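# Place the cream reamer top onto the yellow bowl

## Task

Set the cream reamer top so it sits properly on the yellow bowl, and leave the robot touching neither the top nor the bowl at the end.

## Robot and tools

Robot: two arms. left_arm carries a left hand and is based near (+0.030, +0.373, +0.001) m. right_arm carries a right hand and is based near (+0.043, -0.369, +0.040) m. Each hand has a thumb and four fingers. A camera stand sits behind the arms. Loose objects may get nudged now and then.

Scene frame: the origin is at table-top height, halfway between the arms' nominal bases. +z is up, +x points out over the table, and left_arm is on the +y side. Reported positions (m) and quat_wxyz are in this frame. They can be a few cm off, more at long reach.

Hand point: each hand is tracked at a point 0.05 m in front of the palm and 0.15 m along the fingers from the wrist's mounting face. Its +z runs along straight fingers, and +y points out of the palm. On the right hand +x points across the palm away from the thumb; on the left hand +x points toward the thumb. Straight fingertips reach 0.06-0.07 m past the point, and finger centre lines lie 0.06 m behind it along -y. A wrist bracket on the little-finger side reaches 0.10 m across the palm and can strike things.

Row layout: one row always has 28 numbers in [-1, 1], covering both arms even if only one moves. Left half, in order: dx, dy, dz, rx, ry, rz, thumb_turn, thumb_bend, index, middle, ring, little, force_limit, speed. The right half uses the same 14 in the same order.

Pose numbers (dx..rz): these are offsets, not poses. They count from that arm's Hand target as it stood when the action or move began, along that Hand target's own axes. 1.0 equals 0.6 m or 180 degrees. rx, ry, rz form one rotation vector. Every row within one action or move counts from that same start. The next call starts from the new Hand target, so sending the same offset again moves the arm further. All six zeros re-commands the current Hand target. The controller limits each step's commanded orientation to 40 degrees from the measured one. Arms track loosely and often rest 1-3 cm (sometimes 5 cm) short, usually low. If an arm rests short, send the remaining distance as a new offset. Avoid paths passing close to an arm's own base.

Hand numbers: these are absolute targets from -1 (open) to +1 (closed). thumb_turn: -1 beside the palm, +1 opposite the fingers. thumb_bend: -1 straight, +1 fully bent. Fingers: -1 straight, +1 curled. force_limit is the stopping force, from about 0 N at -1 to 10 N at +1 (15 N for the two thumb motors). speed runs from nearly 0 at -1 up to full at +0.48 and above; a full stroke then takes 0.49 s. Use speed -0.94 or lower for a gentle grip. There is no 'unchanged' value. To keep a hand as it is, repeat the last eight numbers sent to it in this scene. If none have been sent yet, use its hand_measured six, then hand_force_limit and hand_speed. With the thumb turned in, the hand grips objects about 0.035-0.065 m thick, and handles down to about 0.025 m. To squeeze harder, raise force_limit and send a more-closed target than hand_measured. To loosen, send a target more open than hand_measured.

Tools:
- execute_actions(actions, cameras): actions is a list of actions. Each action is a list of up to 15 rows, each row one 1/30 s step. A short action repeats its last row to fill the step count, and each action lasts 0.5 s. An empty list returns camera images.
- move(target, speed, blend, blocking, cameras): target is one 28-number row or a list of up to 15 rows. All rows are offsets from the starting Hand targets, not from the previous row. speed is the top path speed in m/s, 0.002 to 4.3 (default 0.25); turning is capped at twice that in rad/s. It takes one number or one per target. blend is a corner radius in m for lists; 0 means stop at each target. blocking=false returns after about 0.5 s while motion continues. Paths run straight and ignore obstacles; a faster move hits harder.
- wait(seconds 0-10, cameras): lets time pass with the last commands held.
- stop(cameras): brakes a running move.
- zoom_image(camera, region=[x0,y0,x1,y1]): zooms into the latest image of one camera, at most 504x504 px.
- show_instructions(): shows the reference pages.
- finished_scene(scene): ends the scene; it cannot be undone.

Cameras: cam_head_left, cam_head_right, cam_high, cam_low (896x504 each), cam_left_wrist and cam_right_wrist (672x504, fisheye).

Results: for each arm you get end_effector_position, end_effector_quat_wxyz, Hand target, joint positions, velocities and torques, plus hand_measured, hand_stopped_by (moving, target, force, stalled, fault) and hand_load_n. hand_load_n is positive when something pushes a finger open; if it drops near 0, the grip is lost. A move adds a 'move:' line. Its ending can be done, off_target, moving, held or fault, and limits=paced or limits=held can appear. done does not rule out contact. A MOTOR HOT line warns of heating; at 100 °C the arm goes limp for a while.

Avoid: dropping the top or letting go while it is moving. Avoid fast hits, hard presses, and heavy loads or twisting on fingers. Keep the arms and hands from pressing on each other, and never close one hand on the other's fingers. Nothing may fall off or be left off the table. Don't hold an arm stretched out or pushing against something for long.

Each tool is called after "Emit:" in YAML: its name, and indented under it one key for each argument.

Reference images:

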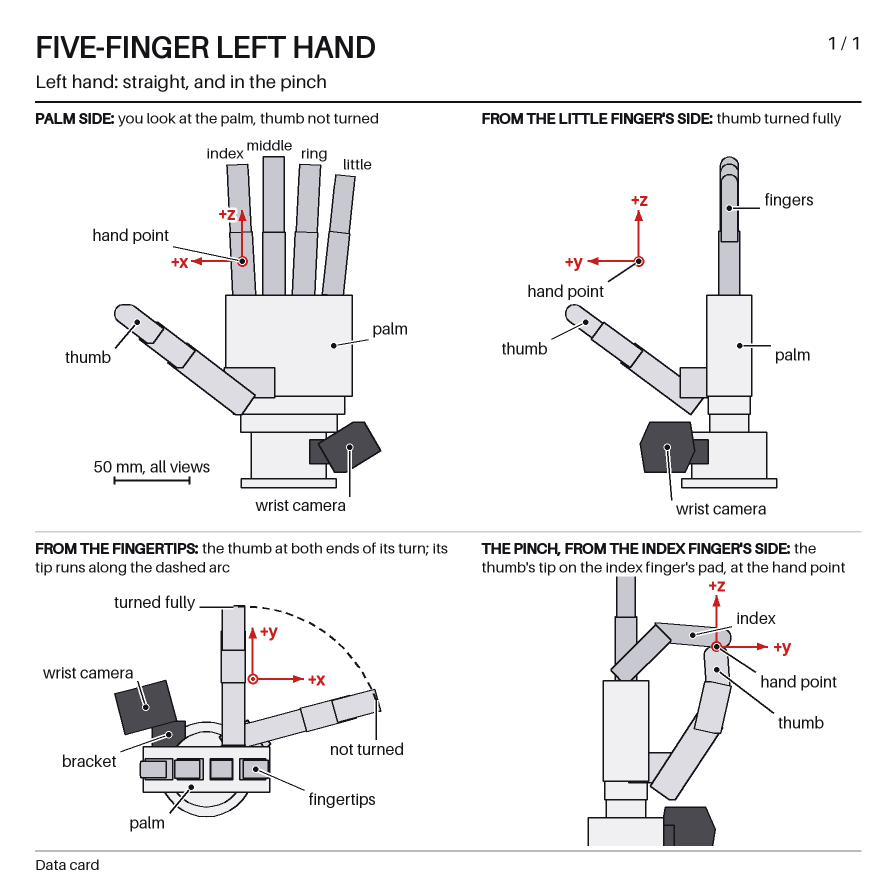

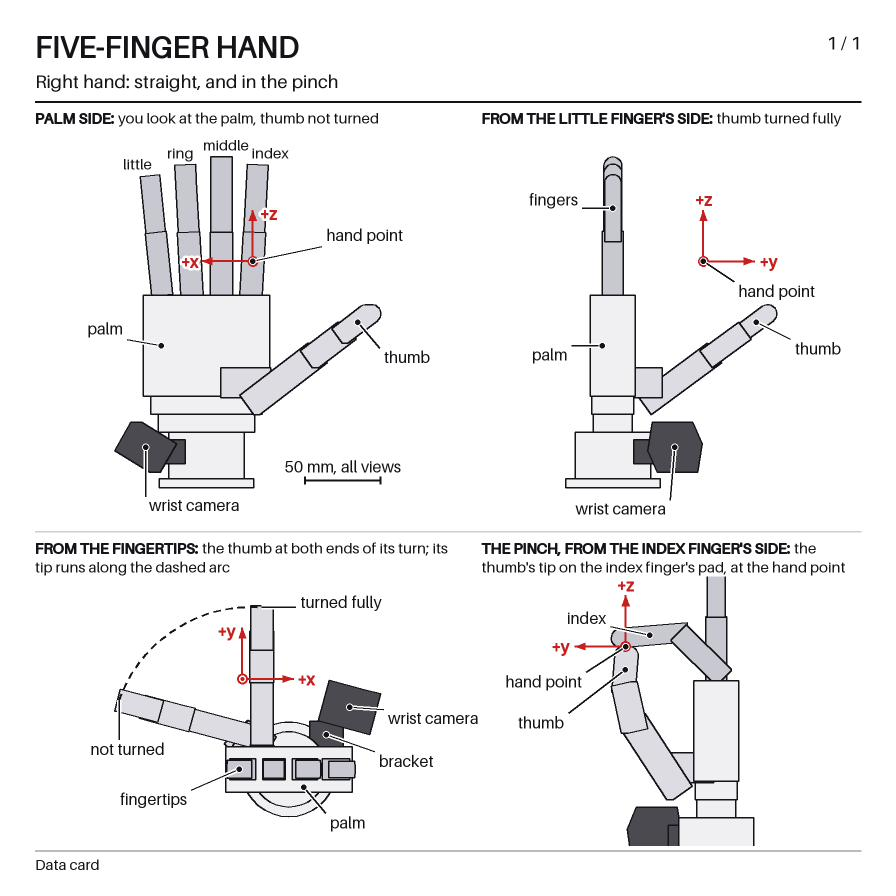

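## Session

Emit:
execute_actions:
  actions: []

Scene clock: 0.00 s.
left_arm: end_effector_position=(+0.6642, +0.1962, +0.3515) hand_measured=(-1.000, -1.000, -1.000, -1.000, -1.000, -1.000) hand_load_n=(+0.0, +0.0, +0.0, +0.0, +0.0, +0.0) hand_stopped_by=(target, target, target, target, target, target) hand_force_limit=0.00 hand_speed=-0.80 end_effector_quat_wxyz=(+0.216, +0.013, +0.976, +0.038) | right_arm: end_effector_position=(+0.2215, -0.3446, +0.1405) hand_measured=(-1.000, -1.000, -1.000, -1.000, -1.000, -1.000) hand_load_n=(+0.0, +0.0, +0.0, +0.0, +0.0, +0.0) hand_stopped_by=(target, target, target, target, target, target) hand_force_limit=0.00 hand_speed=-0.80 end_effector_quat_wxyz=(+0.015, +0.058, +0.998, -0.003)
Joint positions: left_arm=[-0.384 2.074 2.544 -1.661 -0.231 1.236] | right_arm=[-0.224 0.633 0.524 -1.432 0.002 1.471]
Joint velocities: within noise
Joint torques (N m): no reading
Heat: left arm: hottest wrist roll 30 °C; right arm: hottest shoulder 34 °C.
Hand target: left_arm +0.6661, +0.1955, +0.3628; +0.229, +0.012, +0.973, +0.032 | right_arm +0.2280, -0.3461, +0.1494; +0.026, +0.058, +0.998, -0.005

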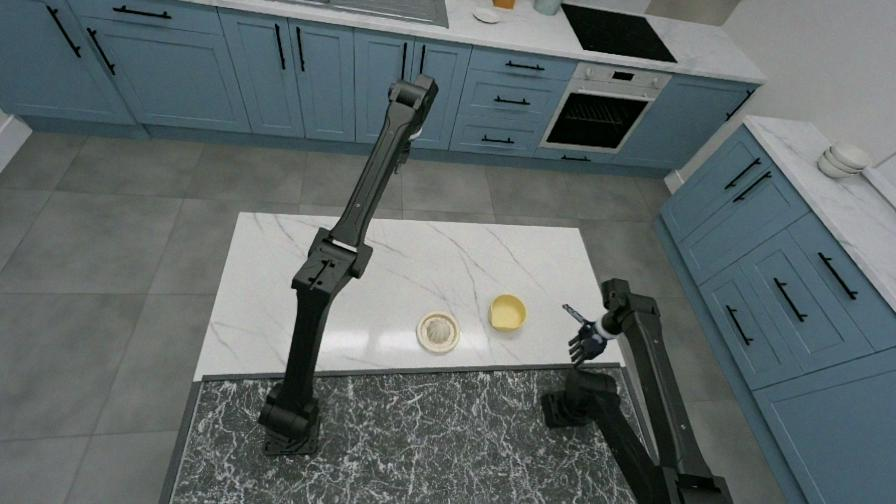

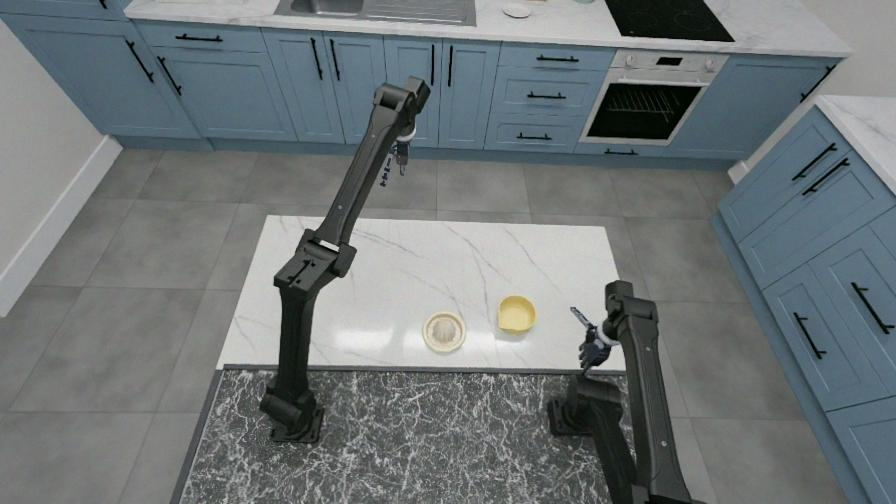

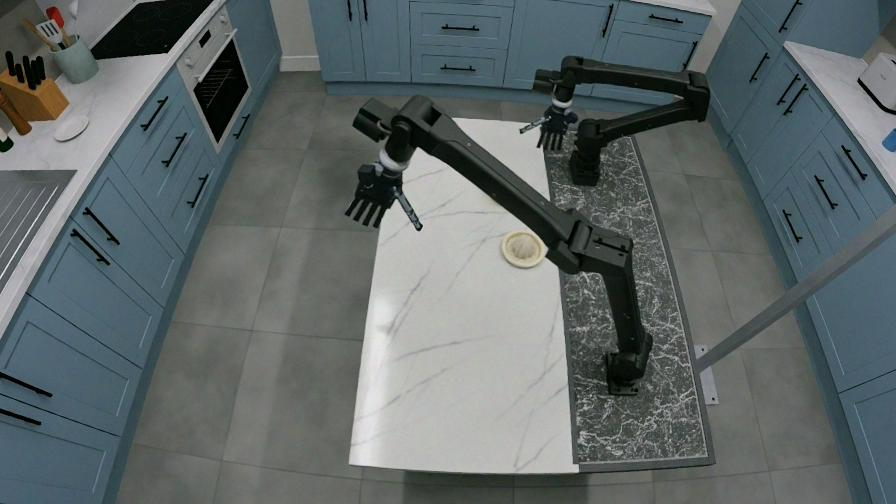

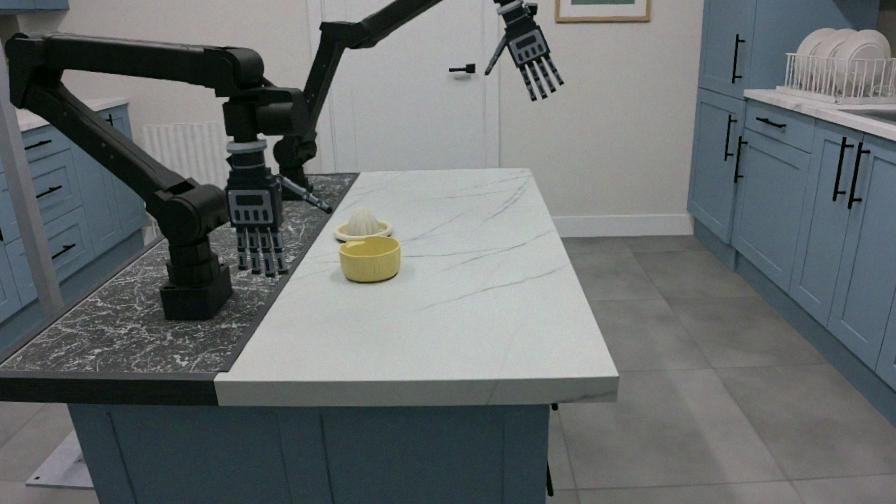

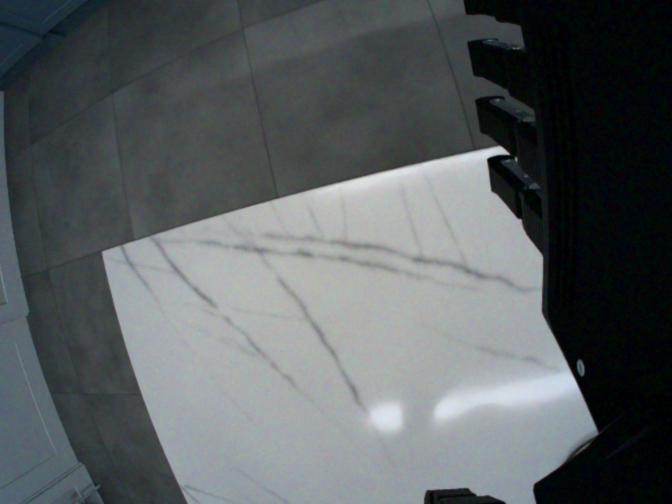

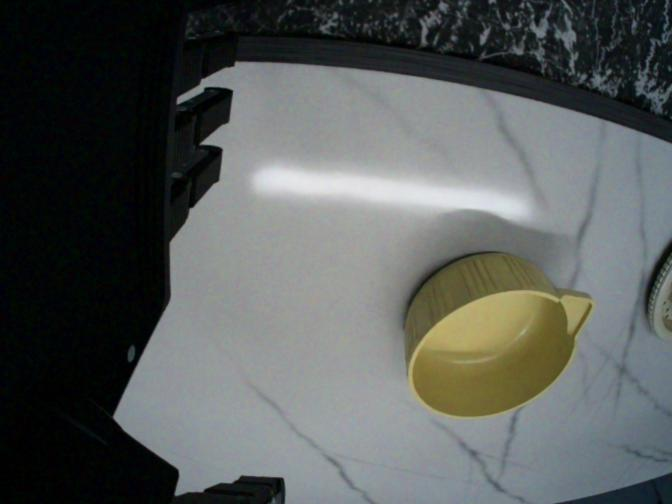

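Emit:
zoom_image:
  camera: "cam_low"
  region: [300, 180, 440, 300]

Emit:
zoom_image:
  camera: "cam_head_right"
  region: [390, 270, 570, 370]

Emit:
zoom_image:
  camera: "cam_high"
  region: [470, 180, 600, 290]

Scaled by 3.600 from the camera's 896x504 image, which has a finer 1280x720 frame.

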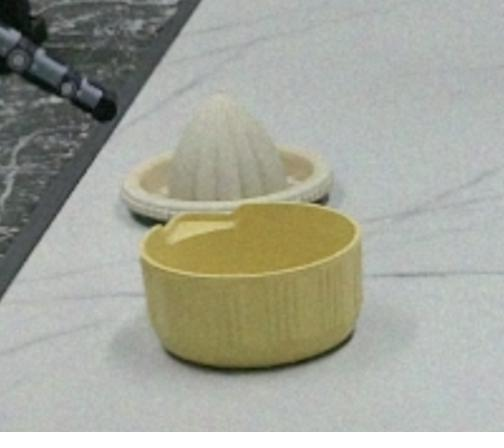

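Scaled by 2.800 from the camera's 896x504 image, which has a finer 1280x720 frame.

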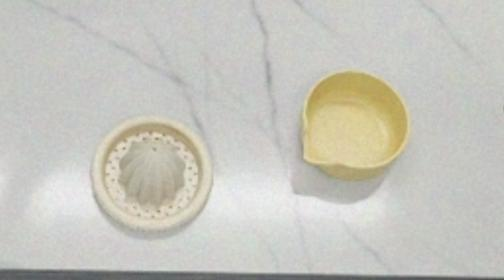

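Scaled by 3.877 from the camera's 896x504 image, which has a finer 1280x720 frame.

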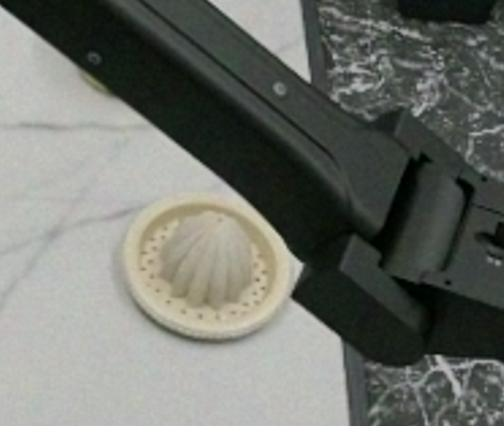

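Emit:
move:
  target:
    - [0,0,0,0,0,0,-1,-1,-1,-1,-1,-1,0,-0.8,-0.038,0.079,-0.1998,0,0,0,1,-1,-1,-1,-1,-1,-0.4,0]
    - [0,0,0,0,0,0,-1,-1,-1,-1,-1,-1,0,-0.8,-0.0768,0.539,-0.151,0.0732,-0.3102,-0.7584,1,-1,-1,-1,-1,-1,-0.4,0]
  blend: [0.05,0]
  speed: 0.35
  cameras: ["all"]

Scene clock: 62.77 s.
left_arm: end_effector_position=(+0.6642, +0.1962, +0.3515) hand_measured=(-1.000, -1.000, -1.000, -1.000, -1.000, -1.000) hand_load_n=(+0.0, +0.0, +0.0, +0.0, +0.0, +0.0) hand_stopped_by=(target, target, target, target, target, target) hand_force_limit=0.00 hand_speed=-0.80 end_effector_quat_wxyz=(+0.216, +0.013, +0.976, +0.038) | right_arm: end_effector_position=(+0.2927, -0.0508, +0.2113) hand_measured=(+1.000, -1.000, -1.000, -1.000, -1.000, -1.000) hand_load_n=(+0.0, +0.0, +0.0, +0.0, +0.0, +0.0) hand_stopped_by=(target, target, target, target, target, target) hand_force_limit=-0.40 hand_speed=0.00 end_effector_quat_wxyz=(-0.331, +0.875, -0.331, +0.121)
Joint positions: left_arm=[-0.384 2.074 2.544 -1.661 -0.231 1.236] | right_arm=[0.813 1.069 0.85 -0.632 -0.026 -0.018]
Joint torques (N m): left_arm=[0.5 -18.96 10.5 1.11 -0.26 -0.05] | right_arm=[1.32 -8.29 14.82 2.02 -0.21 -0.12]
Heat: left arm: hottest shoulder 35 °C; right arm: hottest elbow 41 °C.
Hand target: left_arm +0.6661, +0.1955, +0.3628; +0.229, +0.012, +0.973, +0.032 | right_arm +0.3069, -0.0291, +0.2399; -0.359, +0.868, -0.316, +0.131
Off the commanded pose: left_arm 0.011 m, 2 deg | right_arm 0.039 m, 4 deg.
move: off_target (left_arm, right_arm)
camera_calibration:
cam_right_wrist: T_world_to_cam=[[-0.33453, -0.685103, -0.647088, 0.205713], [-0.941428, 0.212018, 0.262224, 0.233838], [-0.0424562, 0.696909, -0.715902, 0.312818], [0, 0, 0, 1]] pos_world=[0.30224, -0.126649, 0.295743]

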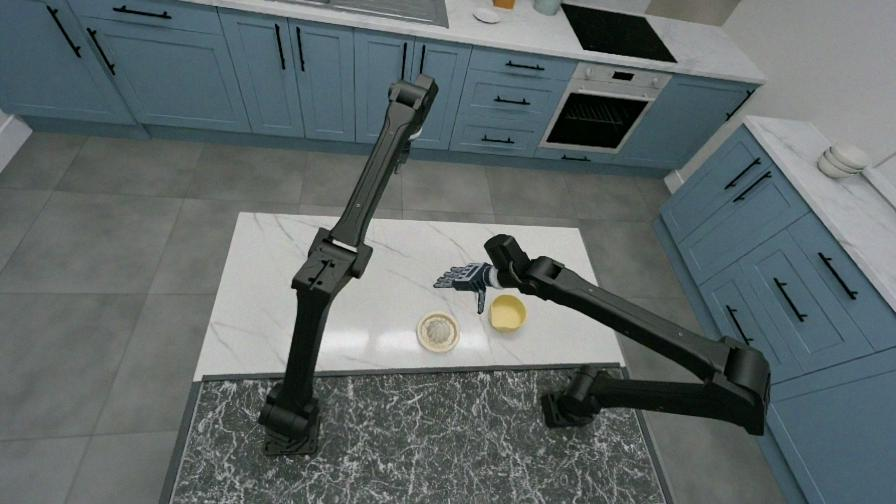

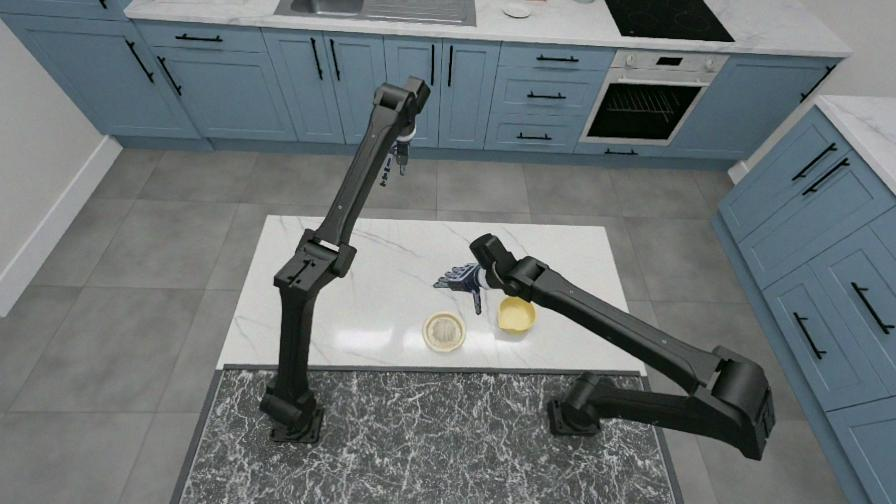

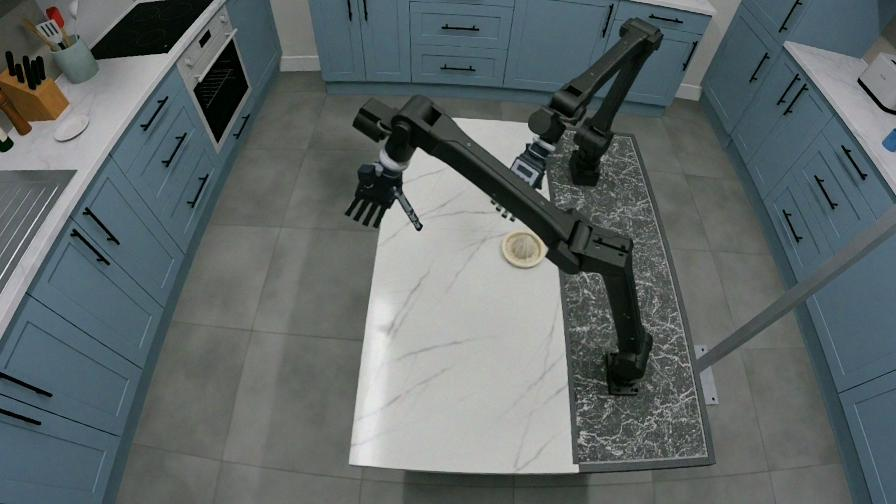

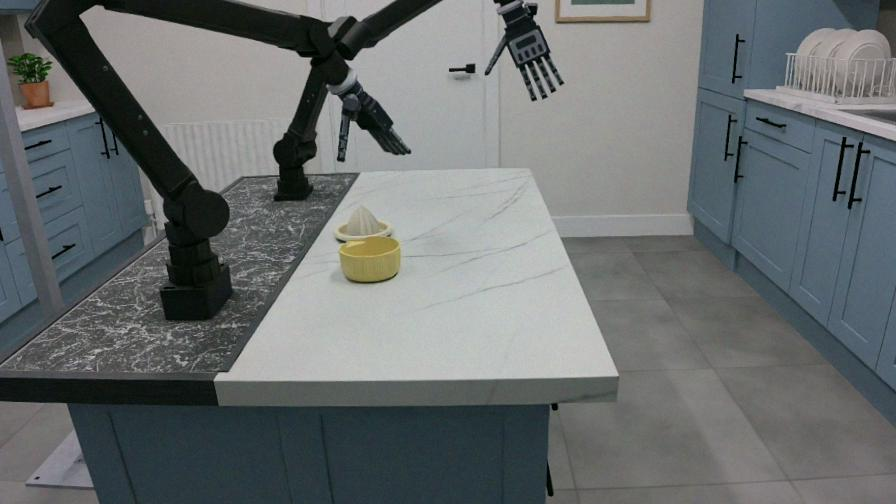

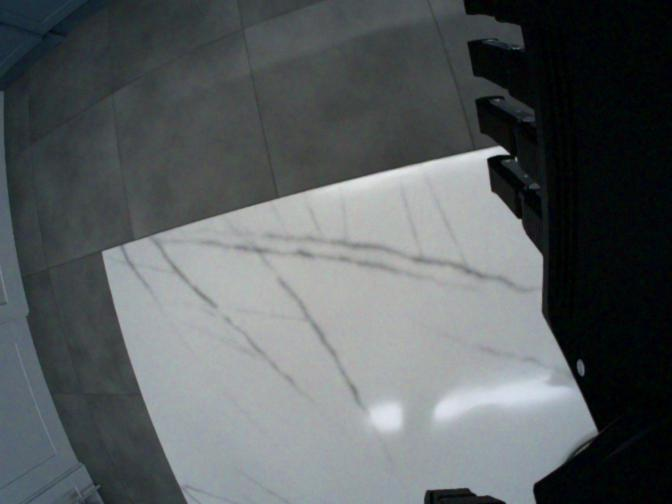

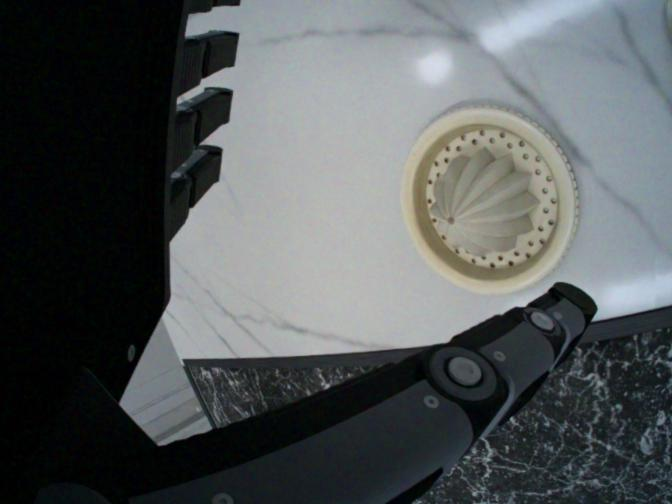

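Emit:
move:
  target: [0,0,0,0,0,0,-1,-1,-1,-1,-1,-1,0,-0.8,-0.0629,0.0808,0.1101,0,0,0,1,-1,-1,-1,-1,-1,-0.4,0]
  speed: 0.2
  cameras: ["cam_right_wrist","cam_low","cam_head_right"]

Scene clock: 83.63 s.
left_arm: end_effector_position=(+0.6642, +0.1962, +0.3515) hand_measured=(-1.000, -1.000, -1.000, -1.000, -1.000, -1.000) hand_load_n=(+0.0, +0.0, +0.0, +0.0, +0.0, +0.0) hand_stopped_by=(target, target, target, target, target, target) hand_force_limit=0.00 hand_speed=-0.80 end_effector_quat_wxyz=(+0.216, +0.013, +0.976, +0.038) | right_arm: end_effector_position=(+0.2905, +0.0009, +0.1652) hand_measured=(+1.000, -1.000, -1.000, -1.000, -1.000, -1.000) hand_load_n=(+0.0, +0.0, +0.0, +0.0, +0.0, +0.0) hand_stopped_by=(target, target, target, target, target, target) hand_force_limit=-0.40 hand_speed=0.00 end_effector_quat_wxyz=(-0.359, +0.868, -0.317, +0.134)
Joint positions: left_arm=[-0.384 2.074 2.544 -1.661 -0.231 1.236] | right_arm=[0.92 1.19 0.787 -0.383 0.045 0.039]
Joint torques (N m): left_arm=[0.5 -19.02 10.48 1.13 -0.26 -0.05] | right_arm=[1.44 -10.17 8.58 2.26 0.07 0.12]
Heat: left arm: hottest shoulder 36 °C; right arm: hottest elbow 44 °C.
Hand target: left_arm +0.6661, +0.1955, +0.3628; +0.229, +0.012, +0.973, +0.032 | right_arm +0.2861, +0.0047, +0.1590; -0.359, +0.868, -0.317, +0.131
Off the commanded pose: left_arm 0.011 m, 2 deg | right_arm 0.009 m, 0 deg.
move: off_target (left_arm)
camera_calibration:
cam_right_wrist: T_world_to_cam=[[-0.28845, -0.662751, -0.691055, 0.204375], [-0.957329, 0.186207, 0.221015, 0.244379], [-0.0177986, 0.725319, -0.688183, 0.231876], [0, 0, 0, 1]] pos_world=[0.29703, -0.0782395, 0.246796]
Images, in order (width x height): cam_head_right 896x504, cam_low 896x504, cam_right_wrist 672x504.

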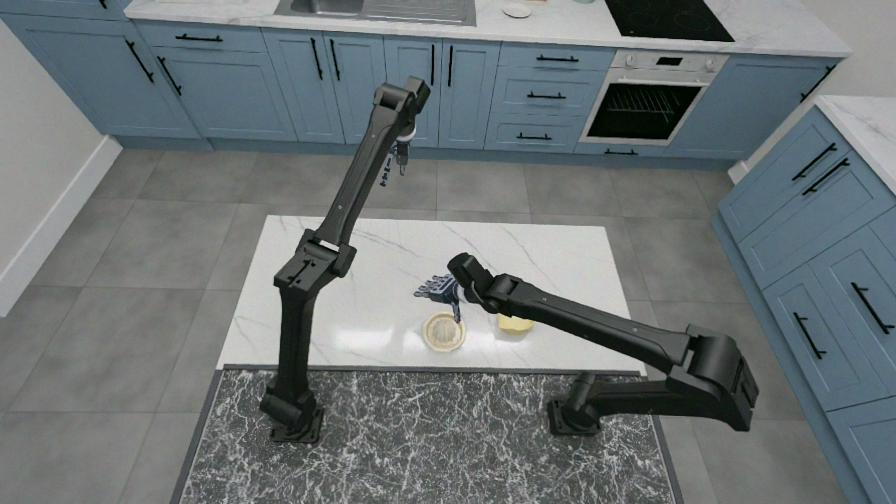

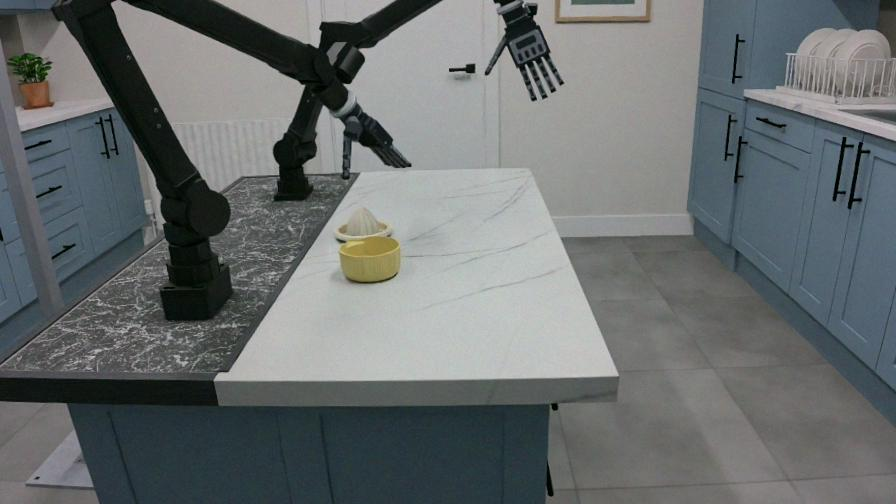

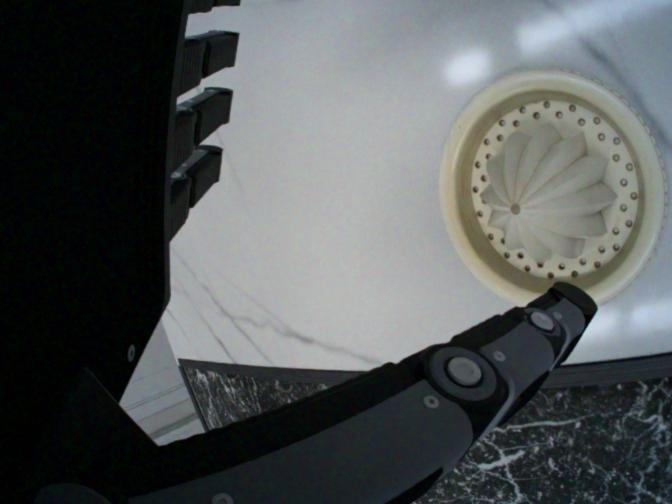

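Emit:
zoom_image:
  camera: "cam_low"
  region: [325, 195, 405, 290]

Emit:
zoom_image:
  camera: "cam_right_wrist"
  region: [420, 40, 672, 340]

Scaled by 5.305 from the camera's 896x504 image, which has a finer 1280x720 frame.

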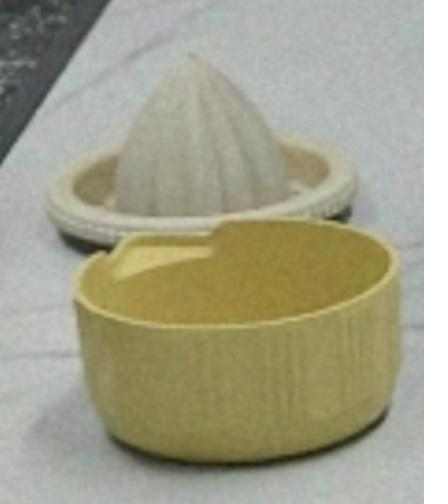

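Scaled by 1.680 from the camera's 672x504 image, which has a finer 960x720 frame.

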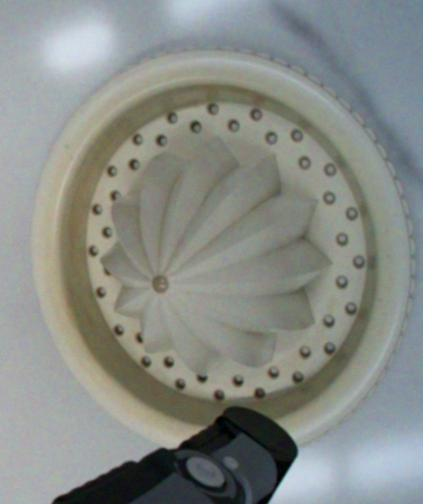

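Emit:
move:
  target: [0,0,0,0,0,0,-1,-1,-1,-1,-1,-1,0,-0.8,0.0085,0.1080,0.0310,0,0,0,1,-1,-1,-1,-1,-1,-0.4,0]
  speed: 0.15
  cameras: ["cam_right_wrist","cam_low"]

Scene clock: 106.63 s.
left_arm: end_effector_position=(+0.6642, +0.1962, +0.3515) hand_measured=(-1.000, -1.000, -1.000, -1.000, -1.000, -1.000) hand_load_n=(+0.0, +0.0, +0.0, +0.0, +0.0, +0.0) hand_stopped_by=(target, target, target, target, target, target) hand_force_limit=0.00 hand_speed=-0.80 end_effector_quat_wxyz=(+0.216, +0.013, +0.976, +0.038) | right_arm: end_effector_position=(+0.2725, -0.0228, +0.1079) hand_measured=(+1.000, -1.000, -1.000, -1.000, -1.000, -1.000) hand_load_n=(+0.0, +0.0, +0.0, +0.0, +0.0, +0.0) hand_stopped_by=(target, target, target, target, target, target) hand_force_limit=-0.40 hand_speed=0.00 end_effector_quat_wxyz=(-0.361, +0.867, -0.317, +0.134)
Joint positions: left_arm=[-0.384 2.074 2.544 -1.661 -0.231 1.236] | right_arm=[0.92 1.19 0.615 -0.206 0.045 0.039]
Joint torques (N m): left_arm=[0.5 -18.96 10.5 1.11 -0.26 -0.05] | right_arm=[0.85 -9.11 7.46 2.26 -0.14 0.04]
Heat: left arm: hottest shoulder 37 °C; right arm: hottest elbow 45 °C.
Hand target: left_arm +0.6661, +0.1955, +0.3628; +0.229, +0.012, +0.973, +0.032 | right_arm +0.2689, -0.0236, +0.1001; -0.359, +0.868, -0.316, +0.131
Off the commanded pose: left_arm 0.011 m, 2 deg | right_arm 0.009 m, 0 deg.
move: off_target (left_arm)
camera_calibration:
cam_right_wrist: T_world_to_cam=[[-0.286701, -0.659772, -0.694625, 0.143871], [-0.957887, 0.185317, 0.219342, 0.24465], [-0.0159895, 0.728257, -0.685117, 0.208614], [0, 0, 0, 1]] pos_world=[0.27893, -0.10234, 0.1892]
Images, in order (width x height): cam_low 896x504, cam_right_wrist 672x504.

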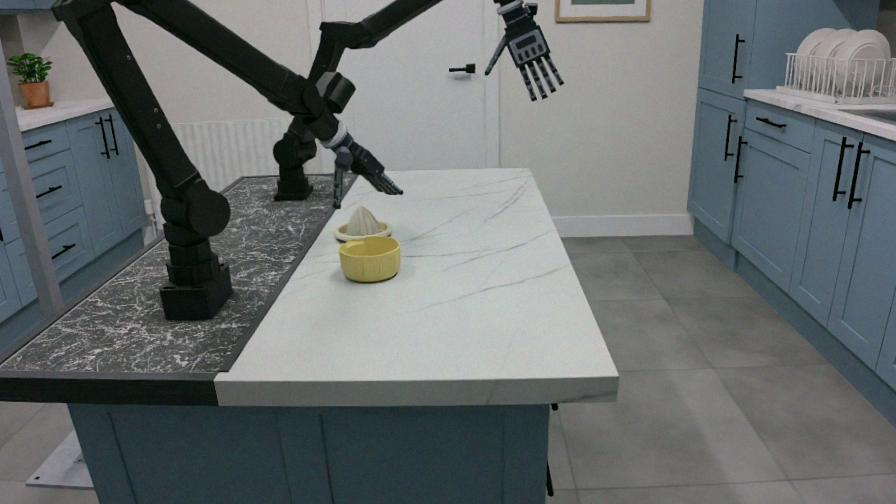

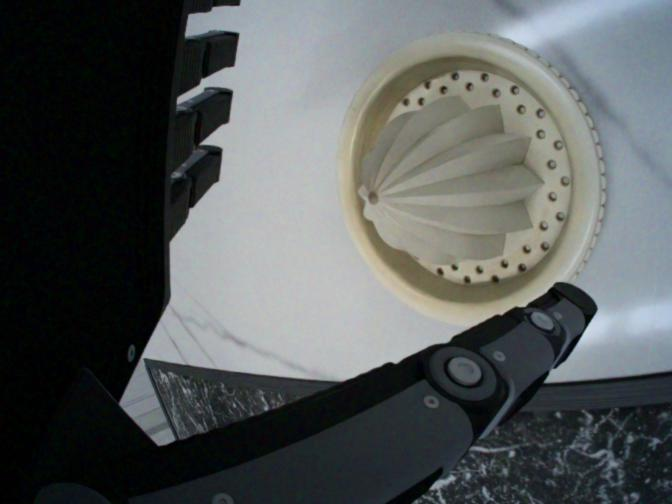

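Emit:
move:
  target: [0,0,0,0,0,0,-1,-1,-1,-1,-1,-1,0,-0.8,-0.0015,0.0542,0.0495,0,0,0,1,-1,-1,-1,-1,-1,-0.4,0]
  speed: 0.1
  cameras: ["cam_right_wrist","cam_low"]

Scene clock: 112.07 s.
left_arm: end_effector_position=(+0.6642, +0.1962, +0.3515) hand_measured=(-1.000, -1.000, -1.000, -1.000, -1.000, -1.000) hand_load_n=(+0.0, +0.0, +0.0, +0.0, +0.0, +0.0) hand_stopped_by=(target, target, target, target, target, target) hand_force_limit=0.00 hand_speed=-0.80 end_effector_quat_wxyz=(+0.216, +0.013, +0.976, +0.038) | right_arm: end_effector_position=(+0.2715, -0.0242, +0.0637) hand_measured=(+1.000, -1.000, -1.000, -1.000, -1.000, -1.000) hand_load_n=(+0.0, +0.0, +0.0, +0.0, +0.0, +0.0) hand_stopped_by=(target, target, target, target, target, target) hand_force_limit=-0.40 hand_speed=0.00 end_effector_quat_wxyz=(-0.361, +0.867, -0.317, +0.134)
Joint positions: left_arm=[-0.384 2.074 2.544 -1.661 -0.231 1.236] | right_arm=[0.92 1.287 0.546 -0.039 0.045 0.039]
Joint torques (N m): left_arm=[0.44 -18.96 10.5 1.11 -0.26 -0.05] | right_arm=[1.2 -9.52 6.6 2.33 -0.1 0.06]
Heat: left arm: hottest shoulder 37 °C; right arm: hottest elbow 44 °C.
Hand target: left_arm +0.6661, +0.1955, +0.3628; +0.229, +0.012, +0.973, +0.032 | right_arm +0.2668, -0.0246, +0.0561; -0.359, +0.868, -0.316, +0.131
Off the commanded pose: left_arm 0.011 m, 2 deg | right_arm 0.009 m, 1 deg.
move: off_target (left_arm)
camera_calibration:
cam_right_wrist: T_world_to_cam=[[-0.286205, -0.659096, -0.69547, 0.111985], [-0.958042, 0.185039, 0.218899, 0.253628], [-0.0155863, 0.72894, -0.684401, 0.179189], [0, 0, 0, 1]] pos_world=[0.27783, -0.10374, 0.145]
Images, in order (width x height): cam_low 896x504, cam_right_wrist 672x504.

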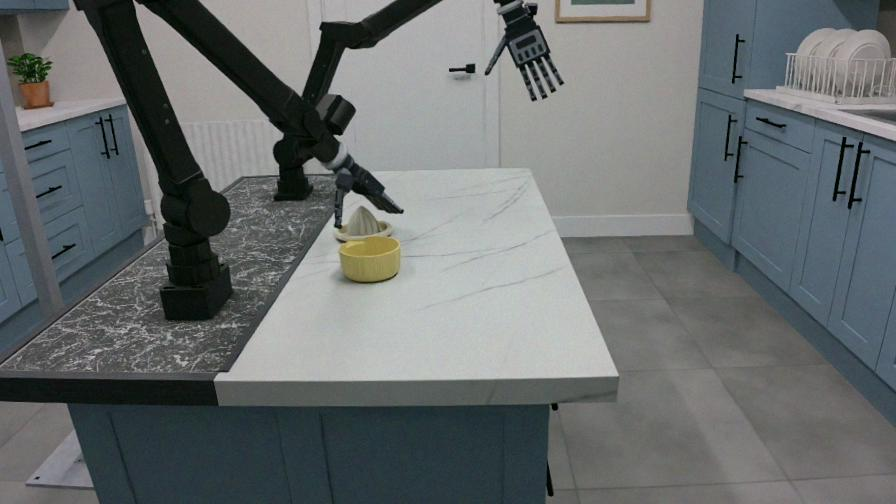

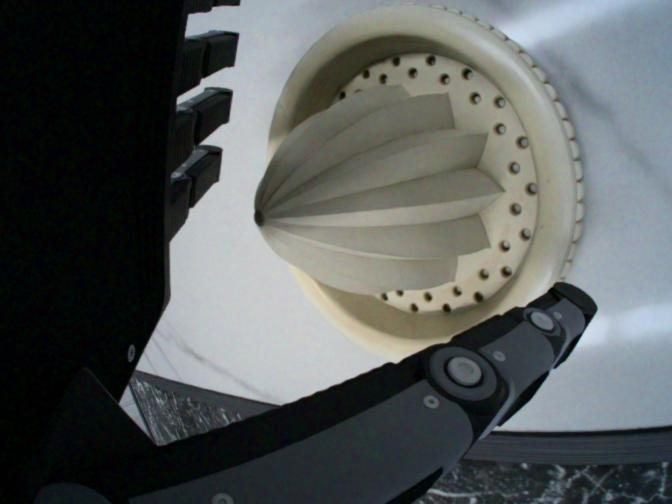

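Emit:
zoom_image:
  camera: "cam_low"
  region: [315, 150, 435, 290]

Scaled by 3.600 from the camera's 896x504 image, which has a finer 1280x720 frame.

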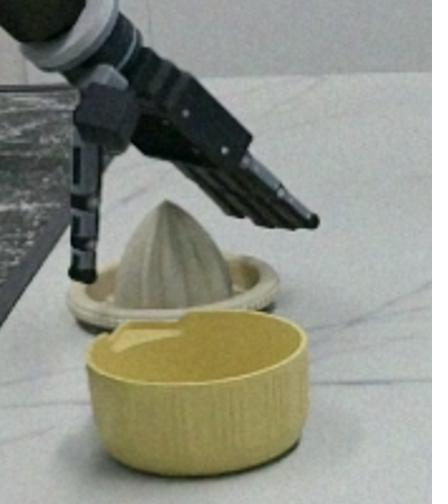

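Emit:
move:
  target: [0,0,0,0,0,0,-1,-1,-1,-1,-1,-1,0,-0.8,0,0,0,0,0,0,1,0.1,0.1,0.1,-1,-1,-0.5,-0.85]
  speed: 0.1
  cameras: ["cam_right_wrist","cam_low"]

Emit:
zoom_image:
  camera: "cam_low"
  region: [315, 150, 435, 290]

Scene clock: 120.27 s.
left_arm: end_effector_position=(+0.6642, +0.1962, +0.3515) hand_measured=(-1.000, -1.000, -1.000, -1.000, -1.000, -1.000) hand_load_n=(+0.5, +0.0, +0.0, +0.0, +0.0, +0.0) hand_stopped_by=(target, target, target, target, target, target) hand_force_limit=0.00 hand_speed=-0.80 end_effector_quat_wxyz=(+0.216, +0.013, +0.976, +0.038) | right_arm: end_effector_position=(+0.2722, -0.0233, +0.0644) hand_measured=(+1.000, -0.610, -0.238, -0.238, -1.000, -1.000) hand_load_n=(-0.5, +5.5, +2.5, +2.0, +0.0, +0.0) hand_stopped_by=(target, force, force, force, target, target) hand_force_limit=-0.50 hand_speed=-0.85 end_effector_quat_wxyz=(-0.364, +0.866, -0.317, +0.135)
Joint positions: left_arm=[-0.384 2.074 2.544 -1.661 -0.231 1.236] | right_arm=[0.92 1.287 0.546 -0.034 0.045 0.039]
Joint torques (N m): left_arm=[0.5 -18.96 10.51 1.13 -0.26 -0.05] | right_arm=[1.08 -9.58 6.5 2.1 -0.12 0.08]
Heat: left arm: hottest shoulder 37 °C; right arm: hottest elbow 43 °C.
Hand target: left_arm +0.6661, +0.1955, +0.3628; +0.229, +0.012, +0.973, +0.032 | right_arm +0.2668, -0.0246, +0.0561; -0.359, +0.868, -0.316, +0.131
Off the commanded pose: left_arm 0.011 m, 2 deg | right_arm 0.010 m, 1 deg.
move: off_target (left_arm)
camera_calibration:
cam_right_wrist: T_world_to_cam=[[-0.284141, -0.656411, -0.698848, 0.112998], [-0.958686, 0.184191, 0.216781, 0.254308], [-0.0135754, 0.731572, -0.681629, 0.178345], [0, 0, 0, 1]] pos_world=[0.27833, -0.10314, 0.145404]
Images, in order (width x height): cam_low 896x504, cam_right_wrist 672x504.

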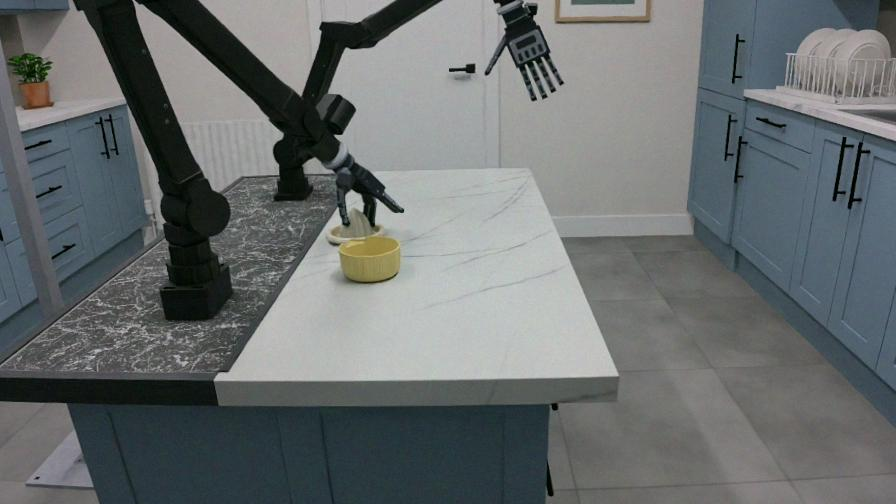

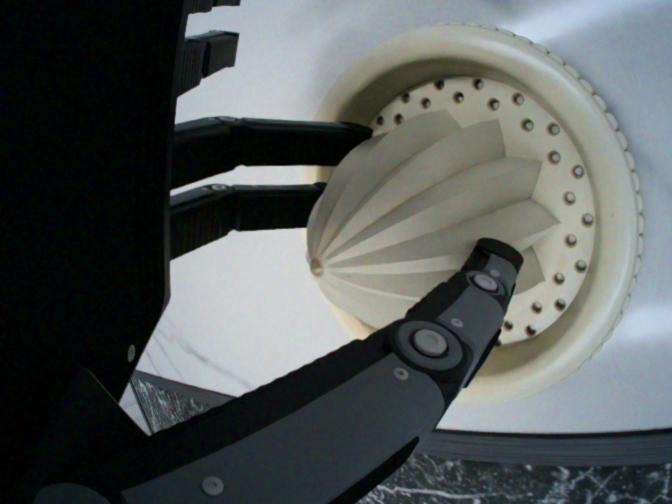

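Scaled by 3.600 from the camera's 896x504 image, which has a finer 1280x720 frame.

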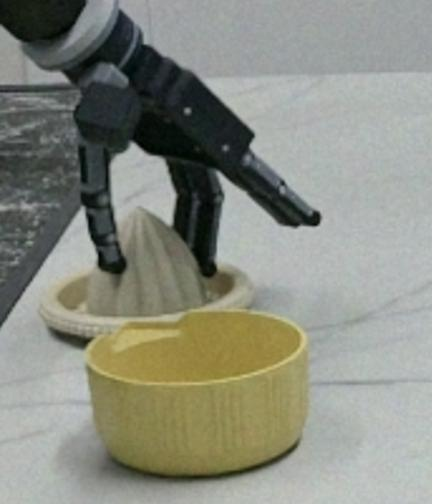

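Emit:
move:
  target: [0,0,0,0,0,0,-1,-1,-1,-1,-1,-1,0,-0.8,0,-0.0471,-0.0471,0,0,0,1,0.1,0.1,0.1,-1,-1,-0.5,-0.85]
  speed: 0.06
  cameras: ["cam_right_wrist","cam_low"]

Emit:
zoom_image:
  camera: "cam_low"
  region: [315, 150, 435, 290]

Scene clock: 127.73 s.
left_arm: end_effector_position=(+0.6642, +0.1962, +0.3515) hand_measured=(-1.000, -1.000, -1.000, -1.000, -1.000, -1.000) hand_load_n=(+0.0, +0.0, +0.0, +0.0, +0.0, +0.5) hand_stopped_by=(target, target, target, target, target, target) hand_force_limit=0.00 hand_speed=-0.80 end_effector_quat_wxyz=(+0.216, +0.013, +0.976, +0.038) | right_arm: end_effector_position=(+0.2594, -0.0404, +0.0765) hand_measured=(+1.000, -0.610, -0.236, -0.236, -1.000, -1.000) hand_load_n=(+0.0, +0.0, +0.0, +0.0, +0.0, +0.0) hand_stopped_by=(target, force, force, force, target, target) hand_force_limit=-0.50 hand_speed=-0.85 end_effector_quat_wxyz=(-0.343, +0.874, -0.319, +0.129)
Joint positions: left_arm=[-0.384 2.074 2.544 -1.661 -0.231 1.236] | right_arm=[0.92 1.208 0.546 -0.159 0.045 0.039]
Joint torques (N m): left_arm=[0.5 -19.02 10.48 1.11 -0.26 -0.06] | right_arm=[1.55 -10.58 11.41 0.96 -0.1 0.07]
Heat: left arm: hottest shoulder 37 °C; right arm: hottest elbow 43 °C.
Hand target: left_arm +0.6661, +0.1955, +0.3628; +0.229, +0.012, +0.973, +0.032 | right_arm +0.2669, -0.0246, +0.0960; -0.359, +0.868, -0.316, +0.131
Off the commanded pose: left_arm 0.011 m, 2 deg | right_arm 0.026 m, 2 deg.
move: off_target (left_arm, right_arm)
camera_calibration:
cam_right_wrist: T_world_to_cam=[[-0.302913, -0.681386, -0.666301, 0.107871], [-0.952461, 0.192548, 0.236099, 0.239786], [-0.0325795, 0.706143, -0.707319, 0.20473], [0, 0, 0, 1]] pos_world=[0.267732, -0.117237, 0.160071]
Images, in order (width x height): cam_low 896x504, cam_right_wrist 672x504.

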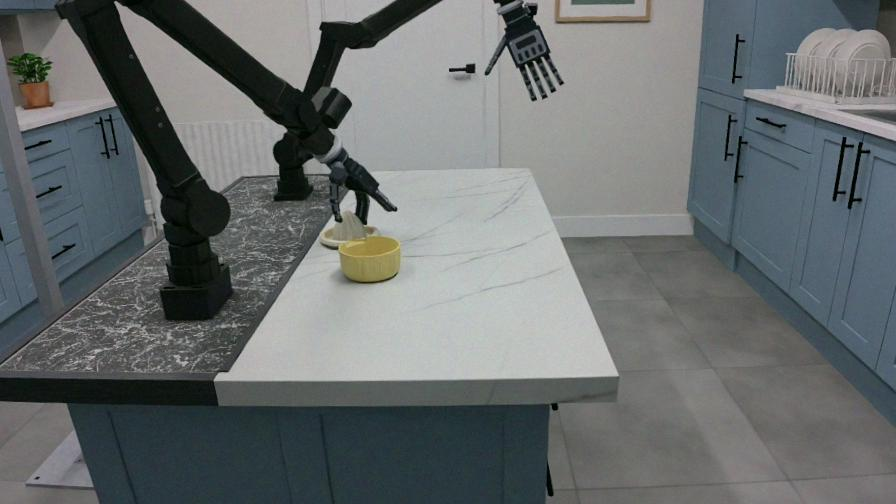

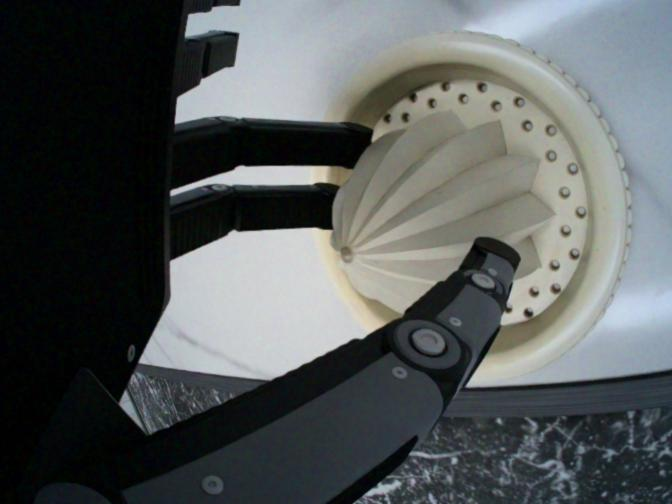

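Scaled by 3.600 from the camera's 896x504 image, which has a finer 1280x720 frame.

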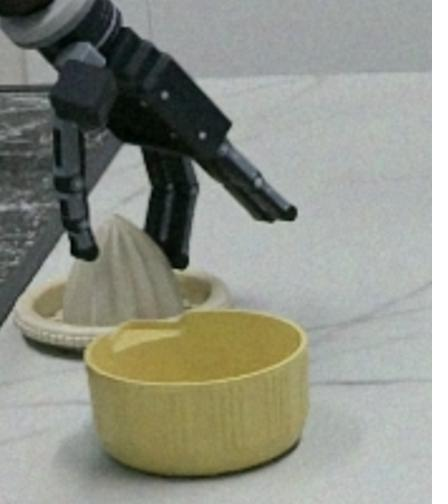

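Emit:
move:
  target:
    - [0,0,0,0,0,0,-1,-1,-1,-1,-1,-1,0,-0.8,0.0073,0.043,0.003,0,0,0,1,-1,-0.6,-0.6,-1,-1,-0.5,-0.3]
    - [0,0,0,0,0,0,-1,-1,-1,-1,-1,-1,0,-0.8,0,0.0838,0.0365,0,0,0,1,-1,-0.6,-0.6,-1,-1,-0.5,-0.3]
  speed: 0.06
  cameras: ["cam_right_wrist","cam_low"]

Emit:
zoom_image:
  camera: "cam_low"
  region: [305, 150, 425, 290]

Scene clock: 144.47 s.
left_arm: end_effector_position=(+0.6642, +0.1962, +0.3515) hand_measured=(-1.000, -1.000, -1.000, -1.000, -1.000, -1.000) hand_load_n=(+0.0, +0.0, +0.0, +0.0, +0.0, +0.5) hand_stopped_by=(target, target, target, target, target, target) hand_force_limit=0.00 hand_speed=-0.80 end_effector_quat_wxyz=(+0.216, +0.013, +0.976, +0.038) | right_arm: end_effector_position=(+0.2627, -0.0358, +0.0584) hand_measured=(+1.000, -1.000, -0.600, -0.600, -1.000, -1.000) hand_load_n=(+0.0, +0.0, +0.0, +0.0, +0.0, +0.0) hand_stopped_by=(target, target, target, target, target, target) hand_force_limit=-0.50 hand_speed=-0.30 end_effector_quat_wxyz=(-0.369, +0.863, -0.316, +0.136)
Joint positions: left_arm=[-0.384 2.074 2.544 -1.661 -0.231 1.236] | right_arm=[0.92 1.254 0.49 0 0.045 0.04]
Joint torques (N m): left_arm=[0.5 -18.96 10.5 1.11 -0.25 -0.05] | right_arm=[0.91 -8.12 5.82 1.98 0.07 0.06]
Heat: left arm: hottest shoulder 38 °C; right arm: hottest elbow 46 °C.
Hand target: left_arm +0.6661, +0.1955, +0.3628; +0.229, +0.012, +0.973, +0.032 | right_arm +0.2539, -0.0399, +0.0451; -0.359, +0.868, -0.317, +0.131
Off the commanded pose: left_arm 0.011 m, 2 deg | right_arm 0.017 m, 1 deg.
move: off_target (left_arm, right_arm)
camera_calibration:
cam_right_wrist: T_world_to_cam=[[-0.279901, -0.649491, -0.706977, 0.0973805], [-0.959985, 0.182334, 0.212563, 0.249282], [-0.00915188, 0.738184, -0.674537, 0.181983], [0, 0, 0, 1]] pos_world=[0.268229, -0.116542, 0.138612]
Images, in order (width x height): cam_low 896x504, cam_right_wrist 672x504.

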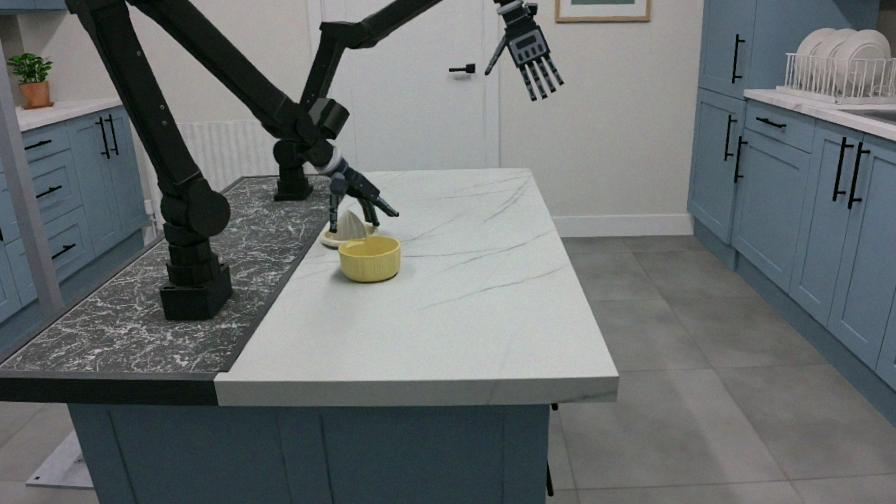

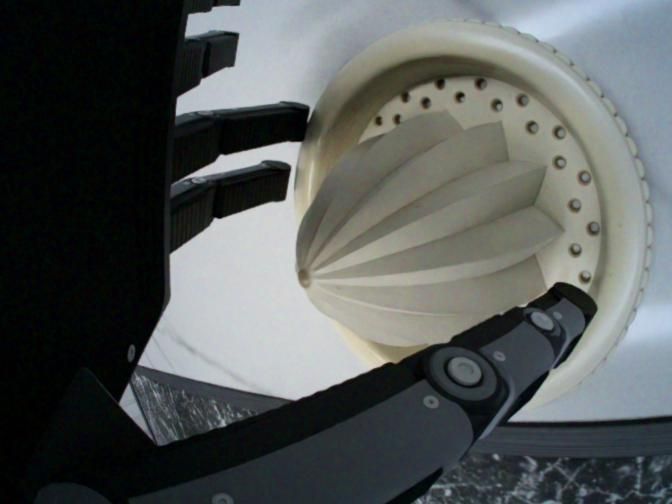

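Scaled by 3.600 from the camera's 896x504 image, which has a finer 1280x720 frame.

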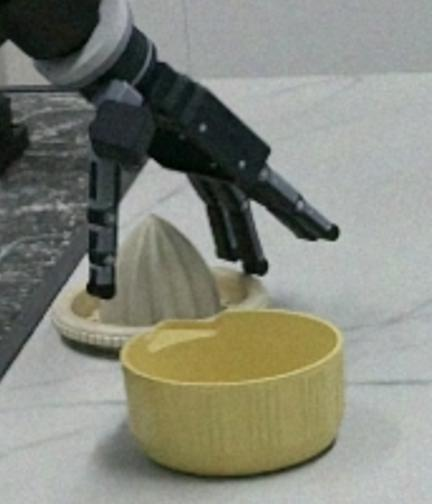

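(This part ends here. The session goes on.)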